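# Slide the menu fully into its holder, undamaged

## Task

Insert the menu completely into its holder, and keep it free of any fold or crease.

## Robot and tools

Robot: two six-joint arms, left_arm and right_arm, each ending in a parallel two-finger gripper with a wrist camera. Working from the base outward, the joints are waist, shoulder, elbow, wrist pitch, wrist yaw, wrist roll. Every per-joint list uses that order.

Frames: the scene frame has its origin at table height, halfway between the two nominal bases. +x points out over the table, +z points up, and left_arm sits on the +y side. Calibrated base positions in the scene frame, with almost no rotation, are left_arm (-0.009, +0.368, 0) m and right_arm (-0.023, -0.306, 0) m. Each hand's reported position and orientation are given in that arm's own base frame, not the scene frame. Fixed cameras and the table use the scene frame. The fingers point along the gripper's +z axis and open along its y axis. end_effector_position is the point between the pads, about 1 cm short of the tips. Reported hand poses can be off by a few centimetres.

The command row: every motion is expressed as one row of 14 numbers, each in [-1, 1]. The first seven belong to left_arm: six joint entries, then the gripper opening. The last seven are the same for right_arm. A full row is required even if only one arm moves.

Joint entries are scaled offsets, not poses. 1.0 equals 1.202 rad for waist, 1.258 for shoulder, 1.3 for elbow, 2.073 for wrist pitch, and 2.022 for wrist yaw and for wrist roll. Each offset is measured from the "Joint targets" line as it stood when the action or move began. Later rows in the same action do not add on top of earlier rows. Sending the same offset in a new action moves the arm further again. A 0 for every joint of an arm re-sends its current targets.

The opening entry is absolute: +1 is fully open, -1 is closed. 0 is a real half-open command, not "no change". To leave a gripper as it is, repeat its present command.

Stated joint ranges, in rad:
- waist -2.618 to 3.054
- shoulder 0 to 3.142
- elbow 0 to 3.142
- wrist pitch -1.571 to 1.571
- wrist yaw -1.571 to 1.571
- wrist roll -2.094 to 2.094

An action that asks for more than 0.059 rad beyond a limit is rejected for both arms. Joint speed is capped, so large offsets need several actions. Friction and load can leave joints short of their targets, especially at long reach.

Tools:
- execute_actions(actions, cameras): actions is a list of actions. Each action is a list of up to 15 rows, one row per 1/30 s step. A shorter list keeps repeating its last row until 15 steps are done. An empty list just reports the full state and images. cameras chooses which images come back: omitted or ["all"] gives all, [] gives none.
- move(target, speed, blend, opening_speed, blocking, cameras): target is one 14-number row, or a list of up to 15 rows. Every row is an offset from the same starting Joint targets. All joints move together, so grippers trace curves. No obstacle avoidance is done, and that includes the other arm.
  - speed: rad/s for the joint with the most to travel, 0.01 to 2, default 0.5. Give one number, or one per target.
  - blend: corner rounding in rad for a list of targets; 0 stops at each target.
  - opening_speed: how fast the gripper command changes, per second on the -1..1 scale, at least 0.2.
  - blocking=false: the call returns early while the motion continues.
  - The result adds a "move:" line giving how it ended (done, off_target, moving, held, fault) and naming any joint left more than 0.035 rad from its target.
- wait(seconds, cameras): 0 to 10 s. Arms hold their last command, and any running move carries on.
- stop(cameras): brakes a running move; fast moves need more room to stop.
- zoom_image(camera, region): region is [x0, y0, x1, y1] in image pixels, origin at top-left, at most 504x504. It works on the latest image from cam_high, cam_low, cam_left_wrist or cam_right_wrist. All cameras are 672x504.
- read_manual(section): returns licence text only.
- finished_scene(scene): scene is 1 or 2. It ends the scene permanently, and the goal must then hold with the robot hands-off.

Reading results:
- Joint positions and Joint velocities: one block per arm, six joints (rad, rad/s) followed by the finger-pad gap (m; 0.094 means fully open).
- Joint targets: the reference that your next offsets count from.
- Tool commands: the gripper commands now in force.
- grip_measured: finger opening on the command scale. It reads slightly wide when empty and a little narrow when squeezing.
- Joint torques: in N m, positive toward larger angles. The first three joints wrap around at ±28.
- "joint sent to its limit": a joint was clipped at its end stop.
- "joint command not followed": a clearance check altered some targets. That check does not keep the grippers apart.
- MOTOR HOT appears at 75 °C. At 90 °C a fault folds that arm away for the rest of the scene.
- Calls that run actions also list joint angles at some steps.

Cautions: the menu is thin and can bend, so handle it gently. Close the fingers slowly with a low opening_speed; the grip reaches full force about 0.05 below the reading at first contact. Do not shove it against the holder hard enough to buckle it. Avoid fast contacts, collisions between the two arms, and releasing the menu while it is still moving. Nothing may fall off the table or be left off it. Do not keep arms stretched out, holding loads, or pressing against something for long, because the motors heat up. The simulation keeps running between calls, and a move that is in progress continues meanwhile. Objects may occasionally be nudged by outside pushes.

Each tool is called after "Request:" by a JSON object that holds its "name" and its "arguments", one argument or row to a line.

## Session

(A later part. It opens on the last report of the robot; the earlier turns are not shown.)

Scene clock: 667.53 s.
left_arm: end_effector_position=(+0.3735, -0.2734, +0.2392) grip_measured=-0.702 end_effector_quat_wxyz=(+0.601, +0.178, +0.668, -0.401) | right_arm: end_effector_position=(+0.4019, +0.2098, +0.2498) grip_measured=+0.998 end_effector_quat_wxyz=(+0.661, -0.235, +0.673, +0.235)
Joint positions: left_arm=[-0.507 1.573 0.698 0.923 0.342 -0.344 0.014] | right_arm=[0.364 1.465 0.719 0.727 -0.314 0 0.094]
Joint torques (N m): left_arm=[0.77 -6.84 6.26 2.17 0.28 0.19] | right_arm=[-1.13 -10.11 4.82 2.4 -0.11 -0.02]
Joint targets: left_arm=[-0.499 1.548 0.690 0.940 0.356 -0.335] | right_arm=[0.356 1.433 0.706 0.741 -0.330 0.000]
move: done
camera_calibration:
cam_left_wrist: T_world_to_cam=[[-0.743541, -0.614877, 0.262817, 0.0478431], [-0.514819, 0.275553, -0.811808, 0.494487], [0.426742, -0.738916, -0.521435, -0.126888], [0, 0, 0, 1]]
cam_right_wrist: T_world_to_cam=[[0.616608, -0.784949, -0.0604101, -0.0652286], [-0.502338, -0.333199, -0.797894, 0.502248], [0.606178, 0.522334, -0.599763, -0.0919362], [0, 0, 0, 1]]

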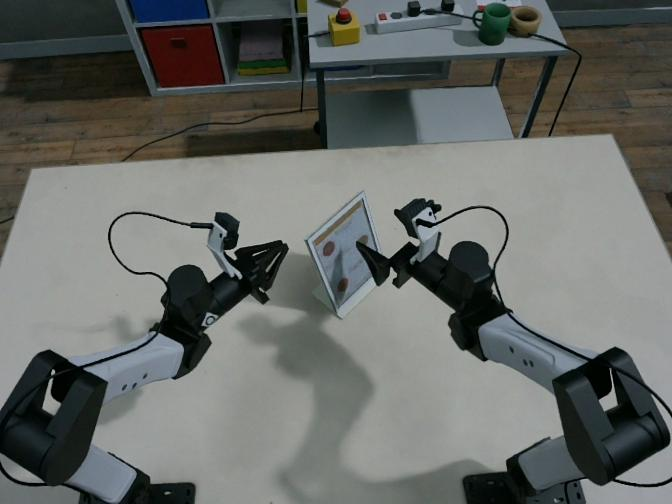

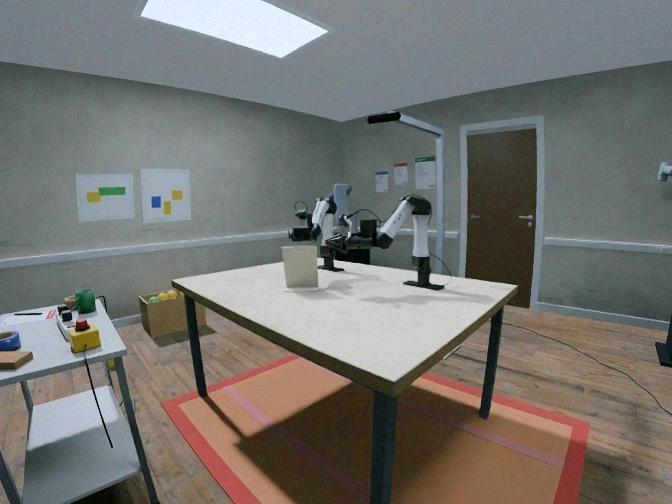

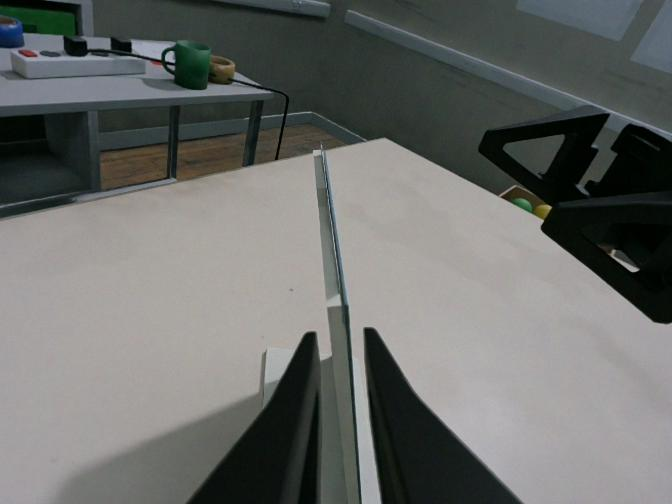

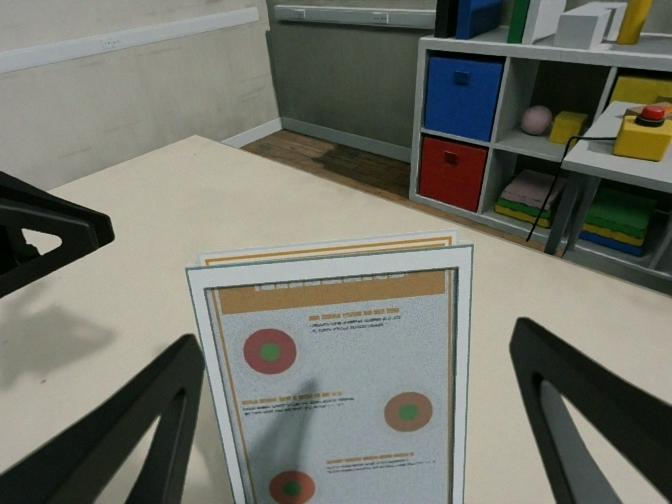

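Request:
{"name": "move", "arguments": {
  "target": [0,0,0,0,0,0,-0.7,0.0366,0.2122,0.7646,-0.5022,0.1133,0,-1],
  "speed": 0.5,
  "cameras": []
}}

Request:
{"name": "move", "arguments": {
  "target": [0,0,0,0,0,0,-0.7,0.1077,0.2448,0.3,-0.2508,0.05,0,-1],
  "speed": 0.25
}}

Request:
{"name": "zoom_image", "arguments": {
  "camera": "cam_left_wrist",
  "region": [250, 60, 450, 260]
}}

Scene clock: 683.67 s.
left_arm: end_effector_position=(+0.3735, -0.2734, +0.2392) grip_measured=-0.702 end_effector_quat_wxyz=(+0.601, +0.178, +0.668, -0.401) | right_arm: end_effector_position=(+0.4802, +0.2205, +0.3579) grip_measured=-0.991 end_effector_quat_wxyz=(+0.568, -0.191, +0.784, +0.161)
Joint positions: left_arm=[-0.507 1.573 0.698 0.923 0.342 -0.344 0.014] | right_arm=[0.393 1.681 1.667 -0.295 -0.116 0 0]
Joint torques (N m): left_arm=[0.77 -6.86 6.26 2.17 0.28 0.19] | right_arm=[0.12 -8.09 9.07 2.29 0.21 -0.03]
Joint targets: left_arm=[-0.499 1.548 0.690 0.940 0.356 -0.335] | right_arm=[0.400 1.700 1.700 -0.300 -0.101 0.000]
move: done

Scene clock: 686.33 s.
left_arm: end_effector_position=(+0.3735, -0.2734, +0.2392) grip_measured=-0.702 end_effector_quat_wxyz=(+0.601, +0.178, +0.668, -0.401) | right_arm: end_effector_position=(+0.4736, +0.2764, +0.2626) grip_measured=-0.991 end_effector_quat_wxyz=(+0.384, -0.240, +0.885, +0.110)
Joint positions: left_arm=[-0.507 1.573 0.698 0.923 0.342 -0.344 0.014] | right_arm=[0.524 1.991 2.056 -0.814 -0.015 0 0]
Joint torques (N m): left_arm=[0.79 -6.86 6.24 2.17 0.28 0.18] | right_arm=[-0.03 -10.93 8.83 1.94 0.26 -0.03]
Joint targets: left_arm=[-0.499 1.548 0.690 0.940 0.356 -0.335] | right_arm=[0.529 2.008 2.090 -0.820 0.001 0.000]
move: done
camera_calibration:
cam_left_wrist: T_world_to_cam=[[-0.743541, -0.614877, 0.262817, 0.0478431], [-0.514819, 0.275553, -0.811808, 0.494487], [0.426742, -0.738916, -0.521435, -0.126888], [0, 0, 0, 1]]
cam_right_wrist: T_world_to_cam=[[0.469243, -0.882019, -0.0430618, 0.0356525], [-0.870396, -0.453727, -0.191164, 0.619011], [0.149072, 0.127183, -0.980613, 0.263168], [0, 0, 0, 1]]

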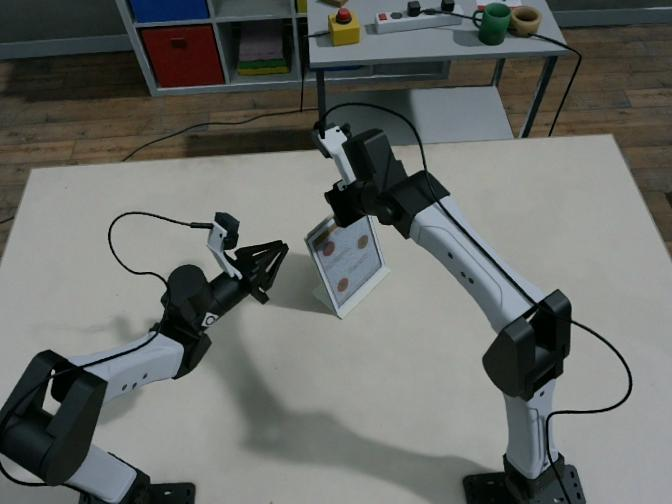

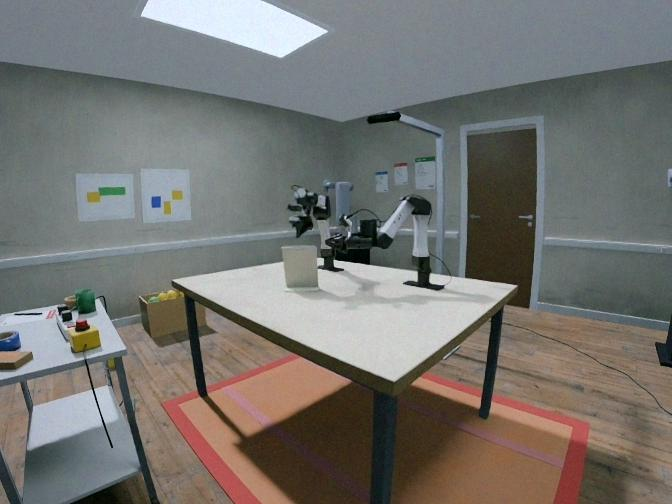

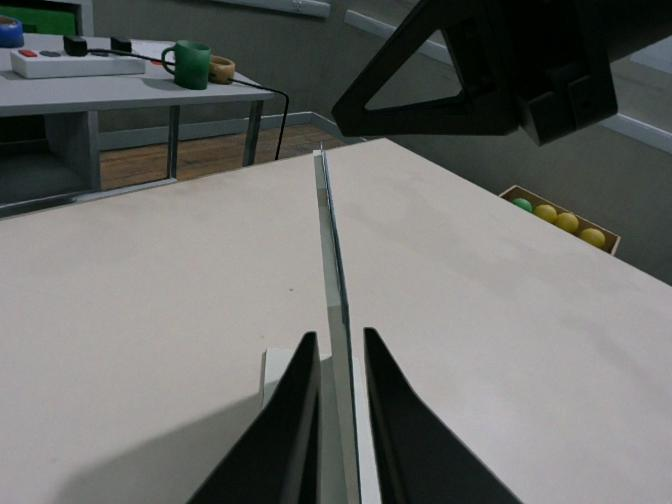

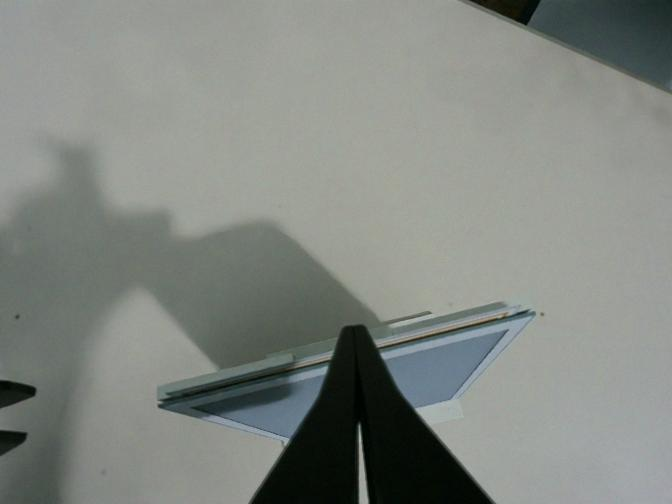

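Scaled by 2.520 from the camera's 672x504 image, which has a finer 960x720 frame.

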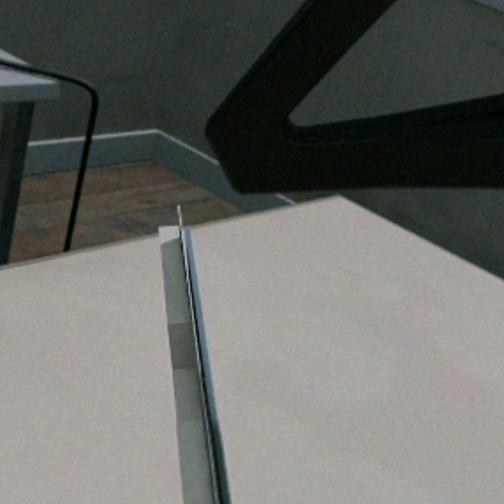

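Request:
{"name": "move", "arguments": {
  "target": [0,0,0,0,0,0,-0.7,0,0.016,-0.1077,0.0661,0,0,-1],
  "speed": 0.08
}}

Request:
{"name": "zoom_image", "arguments": {
  "camera": "cam_left_wrist",
  "region": [250, 60, 450, 260]
}}

Request:
{"name": "zoom_image", "arguments": {
  "camera": "cam_low",
  "region": [270, 190, 330, 260]
}}

Scene clock: 695.97 s.
left_arm: end_effector_position=(+0.3734, -0.2735, +0.2392) grip_measured=-0.702 end_effector_quat_wxyz=(+0.601, +0.178, +0.668, -0.402) | right_arm: end_effector_position=(+0.4846, +0.2826, +0.2347) grip_measured=-0.991 end_effector_quat_wxyz=(+0.387, -0.240, +0.884, +0.110)
Joint positions: left_arm=[-0.507 1.573 0.698 0.923 0.343 -0.344 0.014] | right_arm=[0.524 2.01 1.964 -0.696 -0.014 0 0]
Joint torques (N m): left_arm=[0.79 -6.86 6.26 2.17 0.28 0.18] | right_arm=[-0.02 -11.25 5.01 2.15 0.23 -0.02]
Joint targets: left_arm=[-0.499 1.548 0.690 0.940 0.356 -0.335] | right_arm=[0.529 2.028 1.950 -0.683 0.001 0.000]
move: done
camera_calibration:
cam_left_wrist: T_world_to_cam=[[-0.743777, -0.614598, 0.262801, 0.0479487], [-0.514706, 0.275762, -0.811808, 0.494488], [0.426466, -0.73907, -0.521443, -0.126836], [0, 0, 0, 1]]
cam_right_wrist: T_world_to_cam=[[0.469029, -0.882145, -0.0427965, 0.034839], [-0.869377, -0.452621, -0.198288, 0.626986], [0.155549, 0.130209, -0.979209, 0.229126], [0, 0, 0, 1]]

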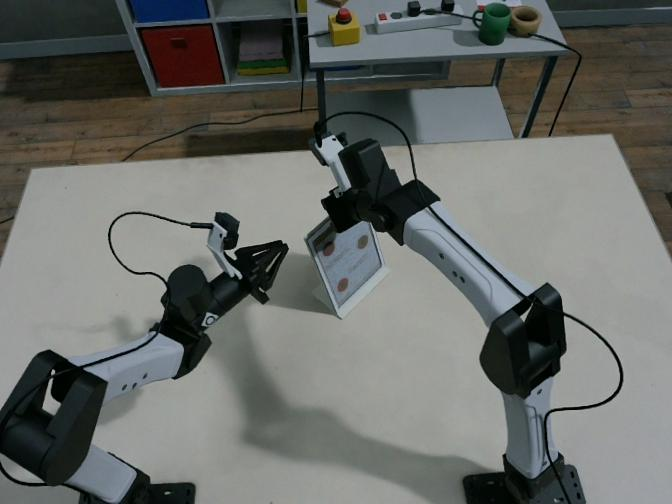

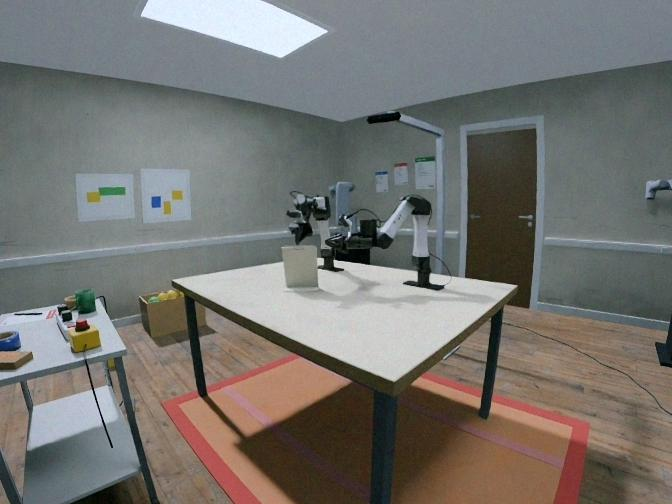

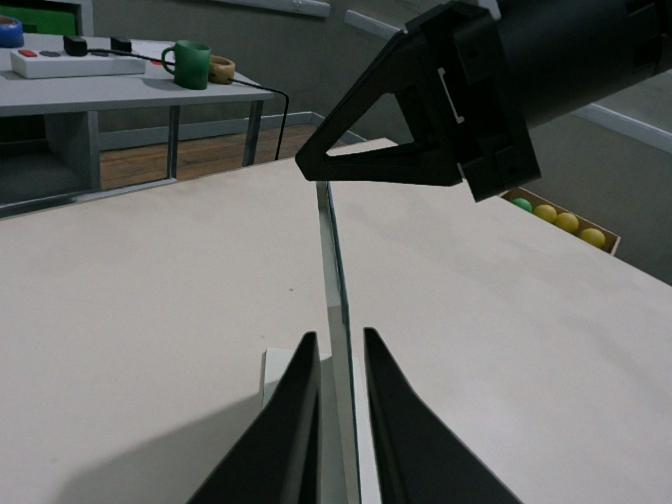

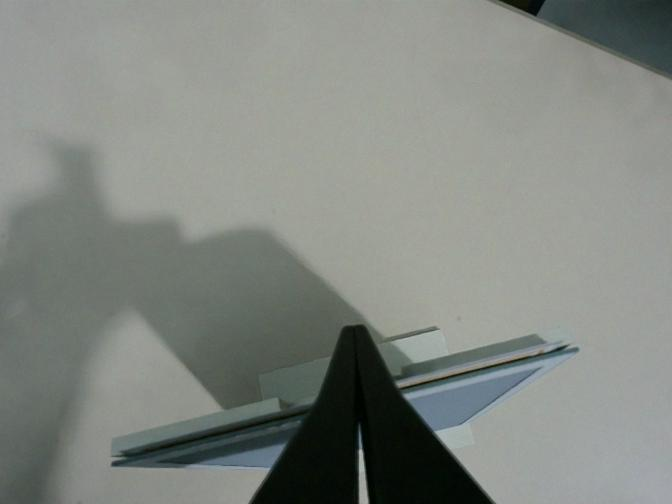

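Scaled by 2.520 from the camera's 672x504 image, which has a finer 960x720 frame.

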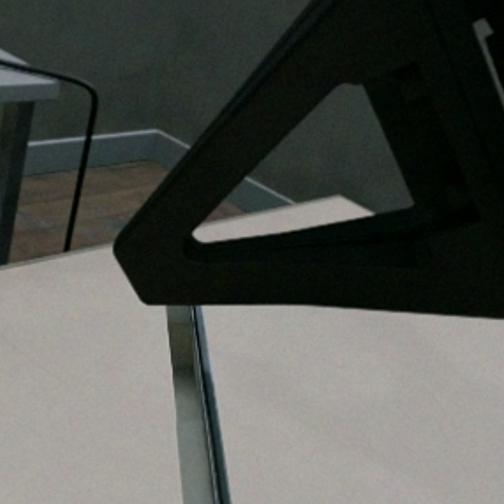

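Scaled by 7.200 from the camera's 672x504 image, which has a finer 960x720 frame.

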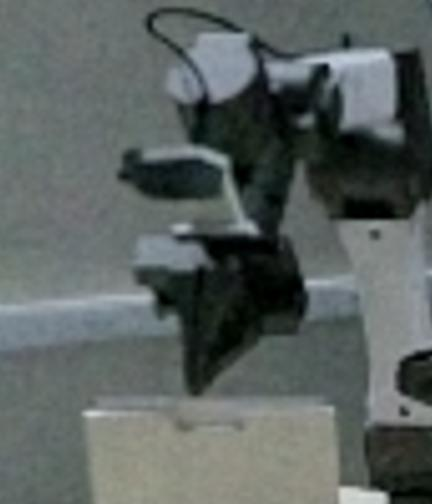

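Request:
{"name": "move", "arguments": {
  "target": [0,0,0,0,0,0,-0.7,0,-0.004,-0.0435,0.0253,0,0,-1],
  "speed": 0.05
}}

Request:
{"name": "zoom_image", "arguments": {
  "camera": "cam_left_wrist",
  "region": [250, 60, 450, 260]
}}

Request:
{"name": "zoom_image", "arguments": {
  "camera": "cam_low",
  "region": [270, 190, 330, 260]
}}

Request:
{"name": "zoom_image", "arguments": {
  "camera": "cam_right_wrist",
  "region": [80, 300, 340, 504]
}}

Scene clock: 701.07 s.
left_arm: end_effector_position=(+0.3734, -0.2735, +0.2392) grip_measured=-0.702 end_effector_quat_wxyz=(+0.601, +0.178, +0.668, -0.402) | right_arm: end_effector_position=(+0.4862, +0.2835, +0.2203) grip_measured=-0.991 end_effector_quat_wxyz=(+0.386, -0.240, +0.884, +0.110)
Joint positions: left_arm=[-0.507 1.573 0.698 0.923 0.343 -0.344 0.014] | right_arm=[0.524 2.01 1.909 -0.644 -0.014 0 0]
Joint torques (N m): left_arm=[0.77 -6.86 6.26 2.17 0.29 0.19] | right_arm=[-0.03 -11.81 4.89 2.15 0.23 -0.02]
Joint targets: left_arm=[-0.499 1.548 0.690 0.940 0.356 -0.335] | right_arm=[0.529 2.023 1.893 -0.631 0.001 0.000]
move: done
camera_calibration:
cam_left_wrist: T_world_to_cam=[[-0.743777, -0.614598, 0.262801, 0.0479487], [-0.514706, 0.275762, -0.811808, 0.494488], [0.426466, -0.73907, -0.521443, -0.126836], [0, 0, 0, 1]]
cam_right_wrist: T_world_to_cam=[[0.468917, -0.88221, -0.0426898, 0.0343356], [-0.869897, -0.452921, -0.195299, 0.625585], [0.15296, 0.128715, -0.979814, 0.216473], [0, 0, 0, 1]]

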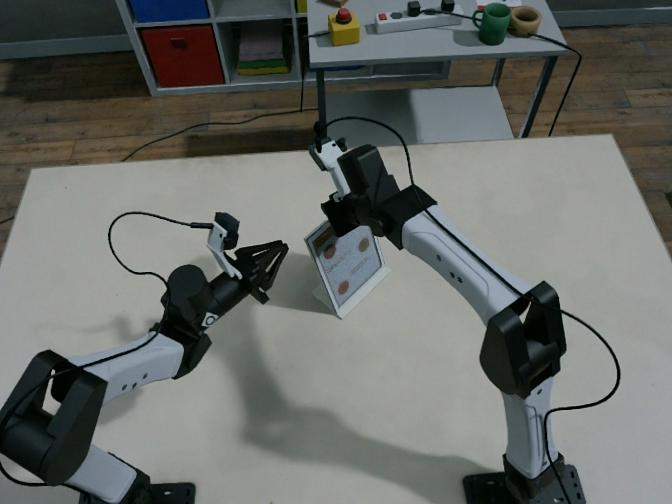

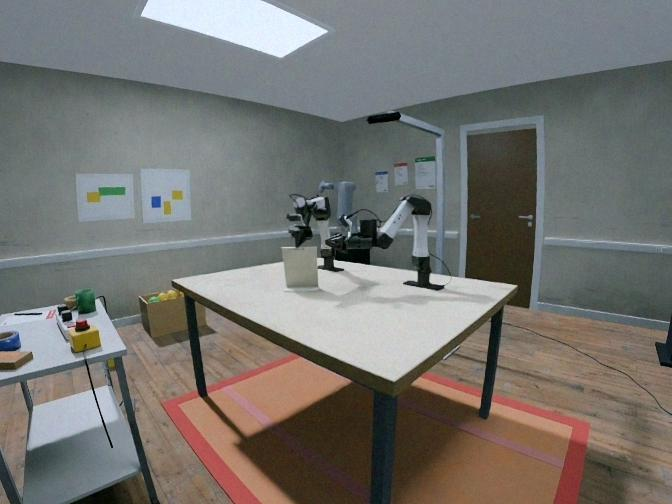

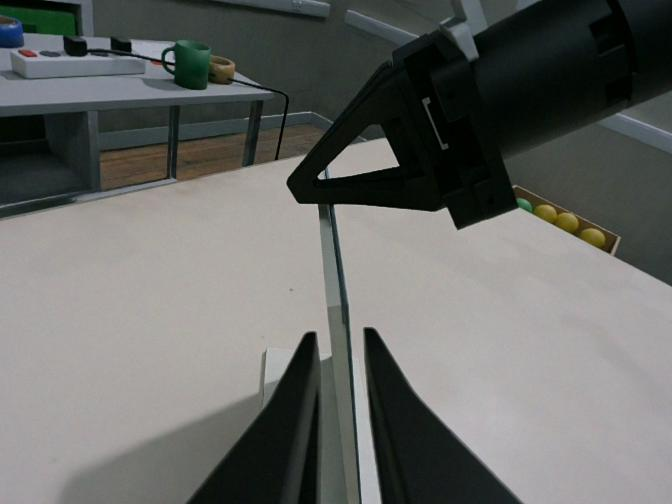

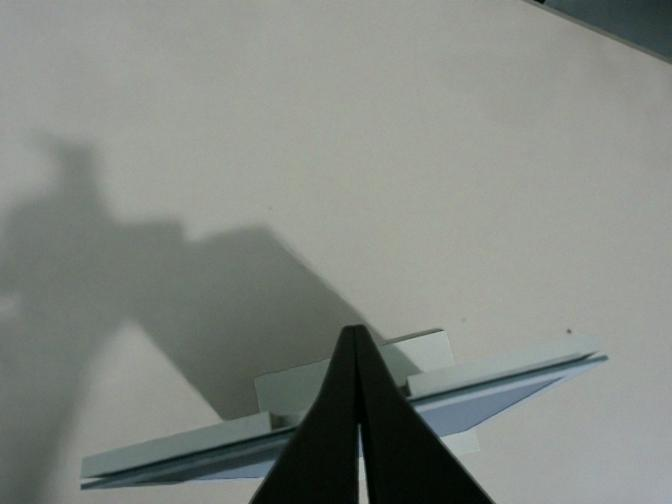

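Scaled by 2.520 from the camera's 672x504 image, which has a finer 960x720 frame.

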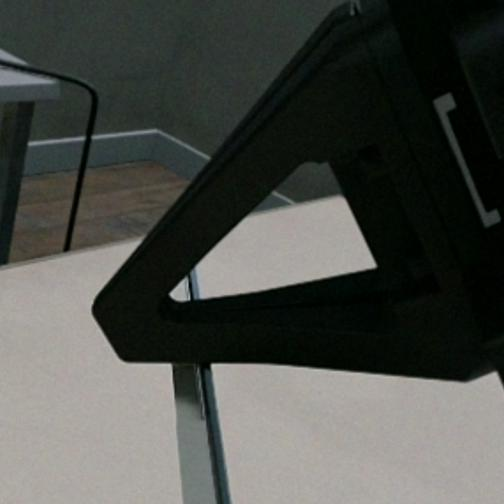

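Scaled by 7.200 from the camera's 672x504 image, which has a finer 960x720 frame.

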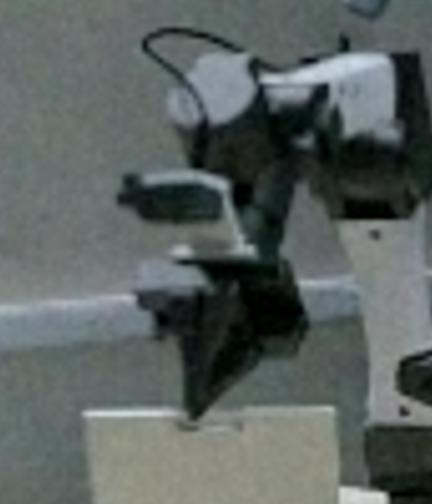

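Scaled by 1.938 from the camera's 672x504 image, which has a finer 960x720 frame.

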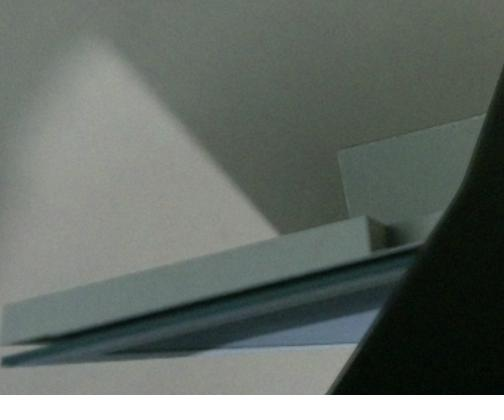

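Request:
{"name": "move", "arguments": {
  "target": [0,0,0,0,0,0,-0.7,0.0041,0,0.1523,-0.0917,0,0,-1],
  "speed": 0.12,
  "cameras": []
}}

Request:
{"name": "move", "arguments": {
  "target": [0,0,0,0,0,0,-0.7,-0.1077,-0.2568,-0.3023,0.2539,-0.05,0,-1],
  "speed": 0.4
}}

Request:
{"name": "zoom_image", "arguments": {
  "camera": "cam_right_wrist",
  "region": [100, 350, 380, 504]
}}

Request:
{"name": "zoom_image", "arguments": {
  "camera": "cam_high",
  "region": [290, 180, 400, 330]
}}

Request:
{"name": "zoom_image", "arguments": {
  "camera": "cam_left_wrist",
  "region": [300, 130, 400, 330]
}}

Scene clock: 706.63 s.
left_arm: end_effector_position=(+0.3734, -0.2735, +0.2392) grip_measured=-0.702 end_effector_quat_wxyz=(+0.601, +0.178, +0.668, -0.402) | right_arm: end_effector_position=(+0.4752, +0.2794, +0.2536) grip_measured=-0.991 end_effector_quat_wxyz=(+0.376, -0.242, +0.888, +0.108)
Joint positions: left_arm=[-0.507 1.573 0.698 0.923 0.343 -0.344 0.014] | right_arm=[0.527 2.01 2.059 -0.815 -0.014 0 0]
Joint torques (N m): left_arm=[0.76 -6.86 6.24 2.17 0.28 0.19] | right_arm=[0.1 -11.55 8.73 1.89 0.23 -0.03]
Joint targets: left_arm=[-0.499 1.548 0.690 0.940 0.356 -0.335] | right_arm=[0.534 2.023 2.091 -0.821 0.001 0.000]
move: done

Scene clock: 708.60 s.
left_arm: end_effector_position=(+0.3734, -0.2735, +0.2392) grip_measured=-0.702 end_effector_quat_wxyz=(+0.601, +0.178, +0.668, -0.402) | right_arm: end_effector_position=(+0.4905, +0.2290, +0.3498) grip_measured=-0.991 end_effector_quat_wxyz=(+0.562, -0.189, +0.791, +0.152)
Joint positions: left_arm=[-0.507 1.573 0.698 0.923 0.343 -0.344 0.014] | right_arm=[0.41 1.734 1.714 -0.308 -0.085 0 0]
Joint torques (N m): left_arm=[0.79 -6.86 6.26 2.17 0.28 0.19] | right_arm=[-0.9 -13.79 5.15 2.44 -0.13 -0.03]
Joint targets: left_arm=[-0.499 1.548 0.690 0.940 0.356 -0.335] | right_arm=[0.405 1.700 1.698 -0.294 -0.101 0.000]
move: done
camera_calibration:
cam_left_wrist: T_world_to_cam=[[-0.743777, -0.614598, 0.262801, 0.0479487], [-0.514706, 0.275762, -0.811808, 0.494488], [0.426466, -0.73907, -0.521443, -0.126836], [0, 0, 0, 1]]
cam_right_wrist: T_world_to_cam=[[0.44445, -0.89258, -0.075933, 0.015754], [-0.750928, -0.325011, -0.574869, 0.675092], [0.488437, 0.312521, -0.814715, 0.0852904], [0, 0, 0, 1]]

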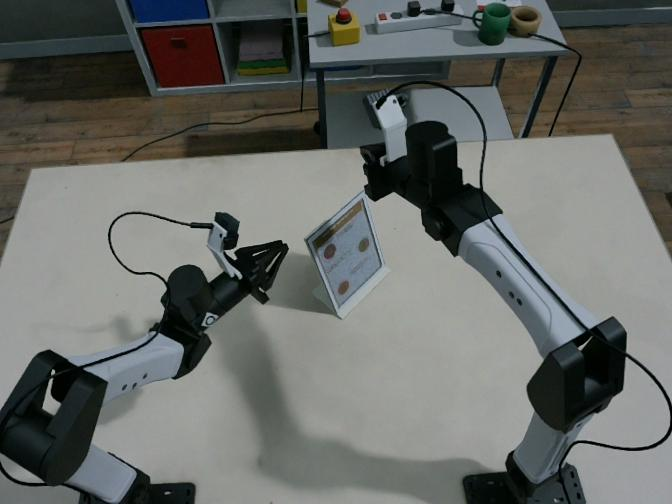

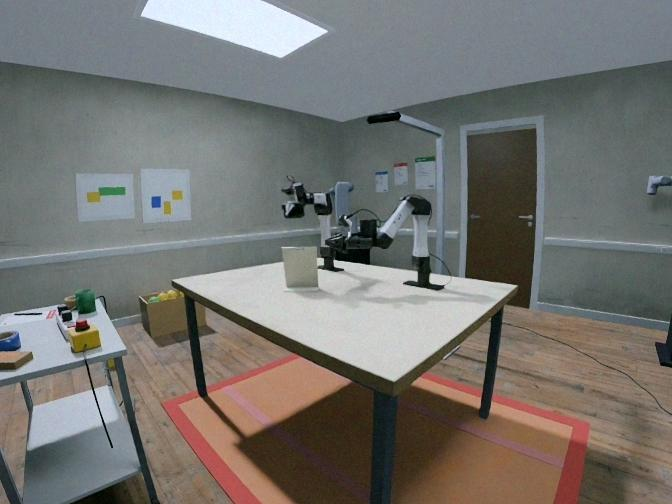

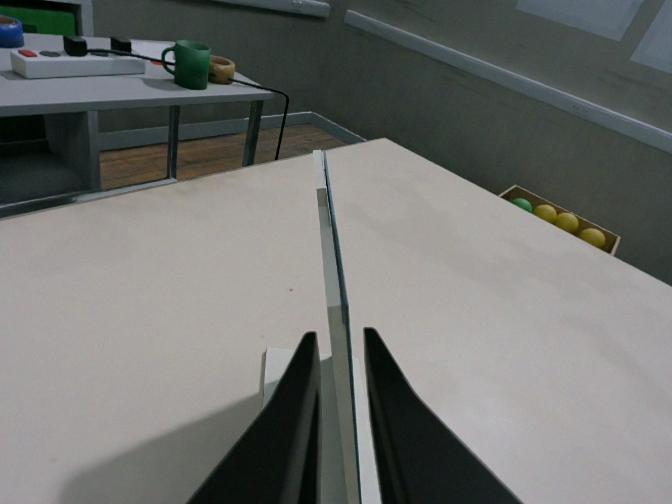

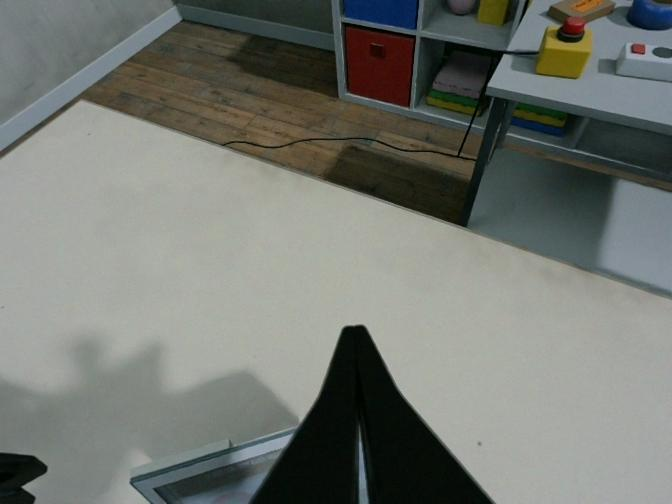

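Scaled by 1.800 from the camera's 672x504 image, which has a finer 960x720 frame.

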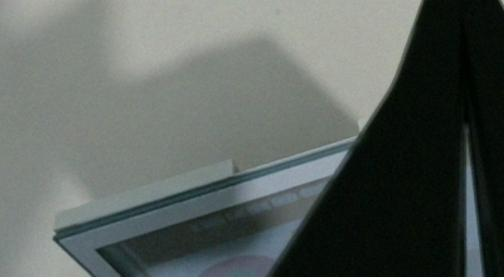

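Scaled by 3.360 from the camera's 672x504 image, which has a finer 960x720 frame.

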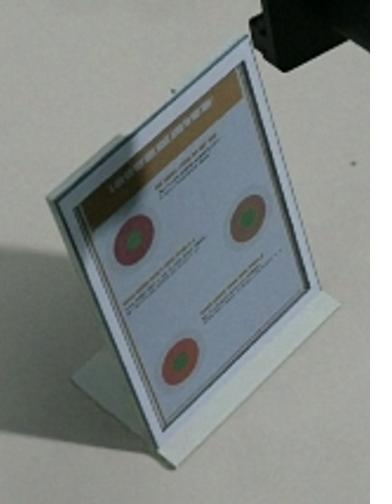

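Scaled by 2.520 from the camera's 672x504 image, which has a finer 960x720 frame.

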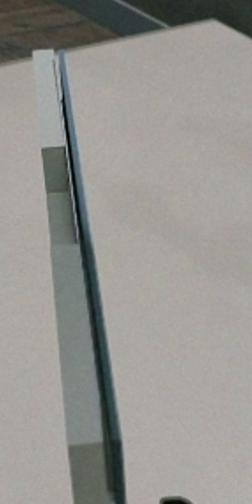

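Request:
{"name": "zoom_image", "arguments": {
  "camera": "cam_high",
  "region": [325, 265, 395, 325]
}}

Request:
{"name": "zoom_image", "arguments": {
  "camera": "cam_high",
  "region": [300, 185, 370, 245]
}}

Request:
{"name": "zoom_image", "arguments": {
  "camera": "cam_low",
  "region": [270, 235, 330, 300]
}}

Scaled by 7.200 from the camera's 672x504 image, which has a finer 960x720 frame.

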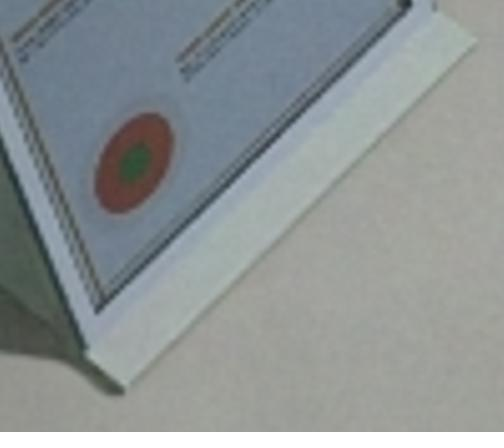

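Scaled by 7.200 from the camera's 672x504 image, which has a finer 960x720 frame.

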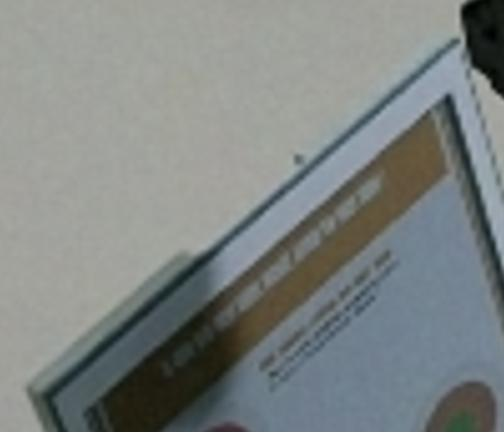

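Scaled by 7.754 from the camera's 672x504 image, which has a finer 960x720 frame.

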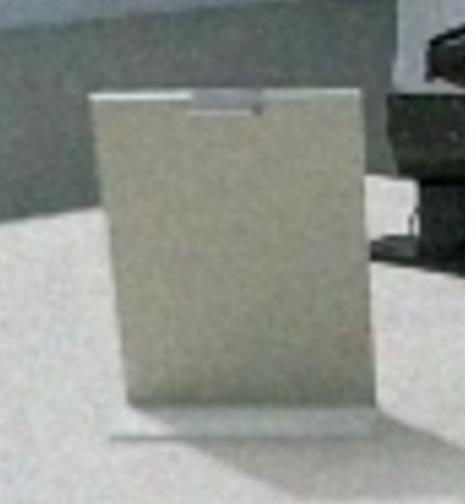

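Request:
{"name": "zoom_image", "arguments": {
  "camera": "cam_left_wrist",
  "region": [305, 140, 345, 200]
}}

Request:
{"name": "zoom_image", "arguments": {
  "camera": "cam_left_wrist",
  "region": [310, 200, 360, 260]
}}

Request:
{"name": "zoom_image", "arguments": {
  "camera": "cam_left_wrist",
  "region": [315, 260, 365, 340]
}}

Request:
{"name": "zoom_image", "arguments": {
  "camera": "cam_right_wrist",
  "region": [120, 420, 300, 504]
}}

Scaled by 8.400 from the camera's 672x504 image, which has a finer 960x720 frame.

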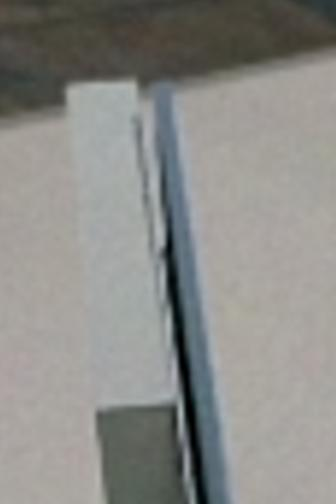

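Scaled by 8.400 from the camera's 672x504 image, which has a finer 960x720 frame.

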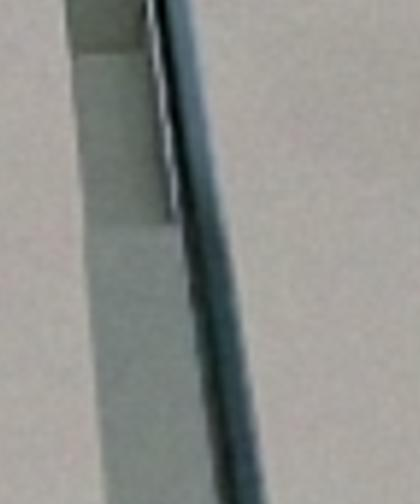

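Scaled by 6.300 from the camera's 672x504 image, which has a finer 960x720 frame.

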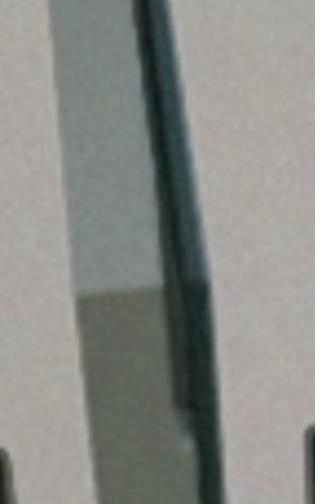

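Scaled by 2.800 from the camera's 672x504 image, which has a finer 960x720 frame.

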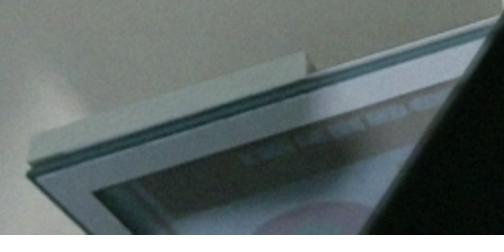

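Request:
{"name": "finished_scene", "arguments": {
  "scene": 1
}}

The scene is finished: the task was done.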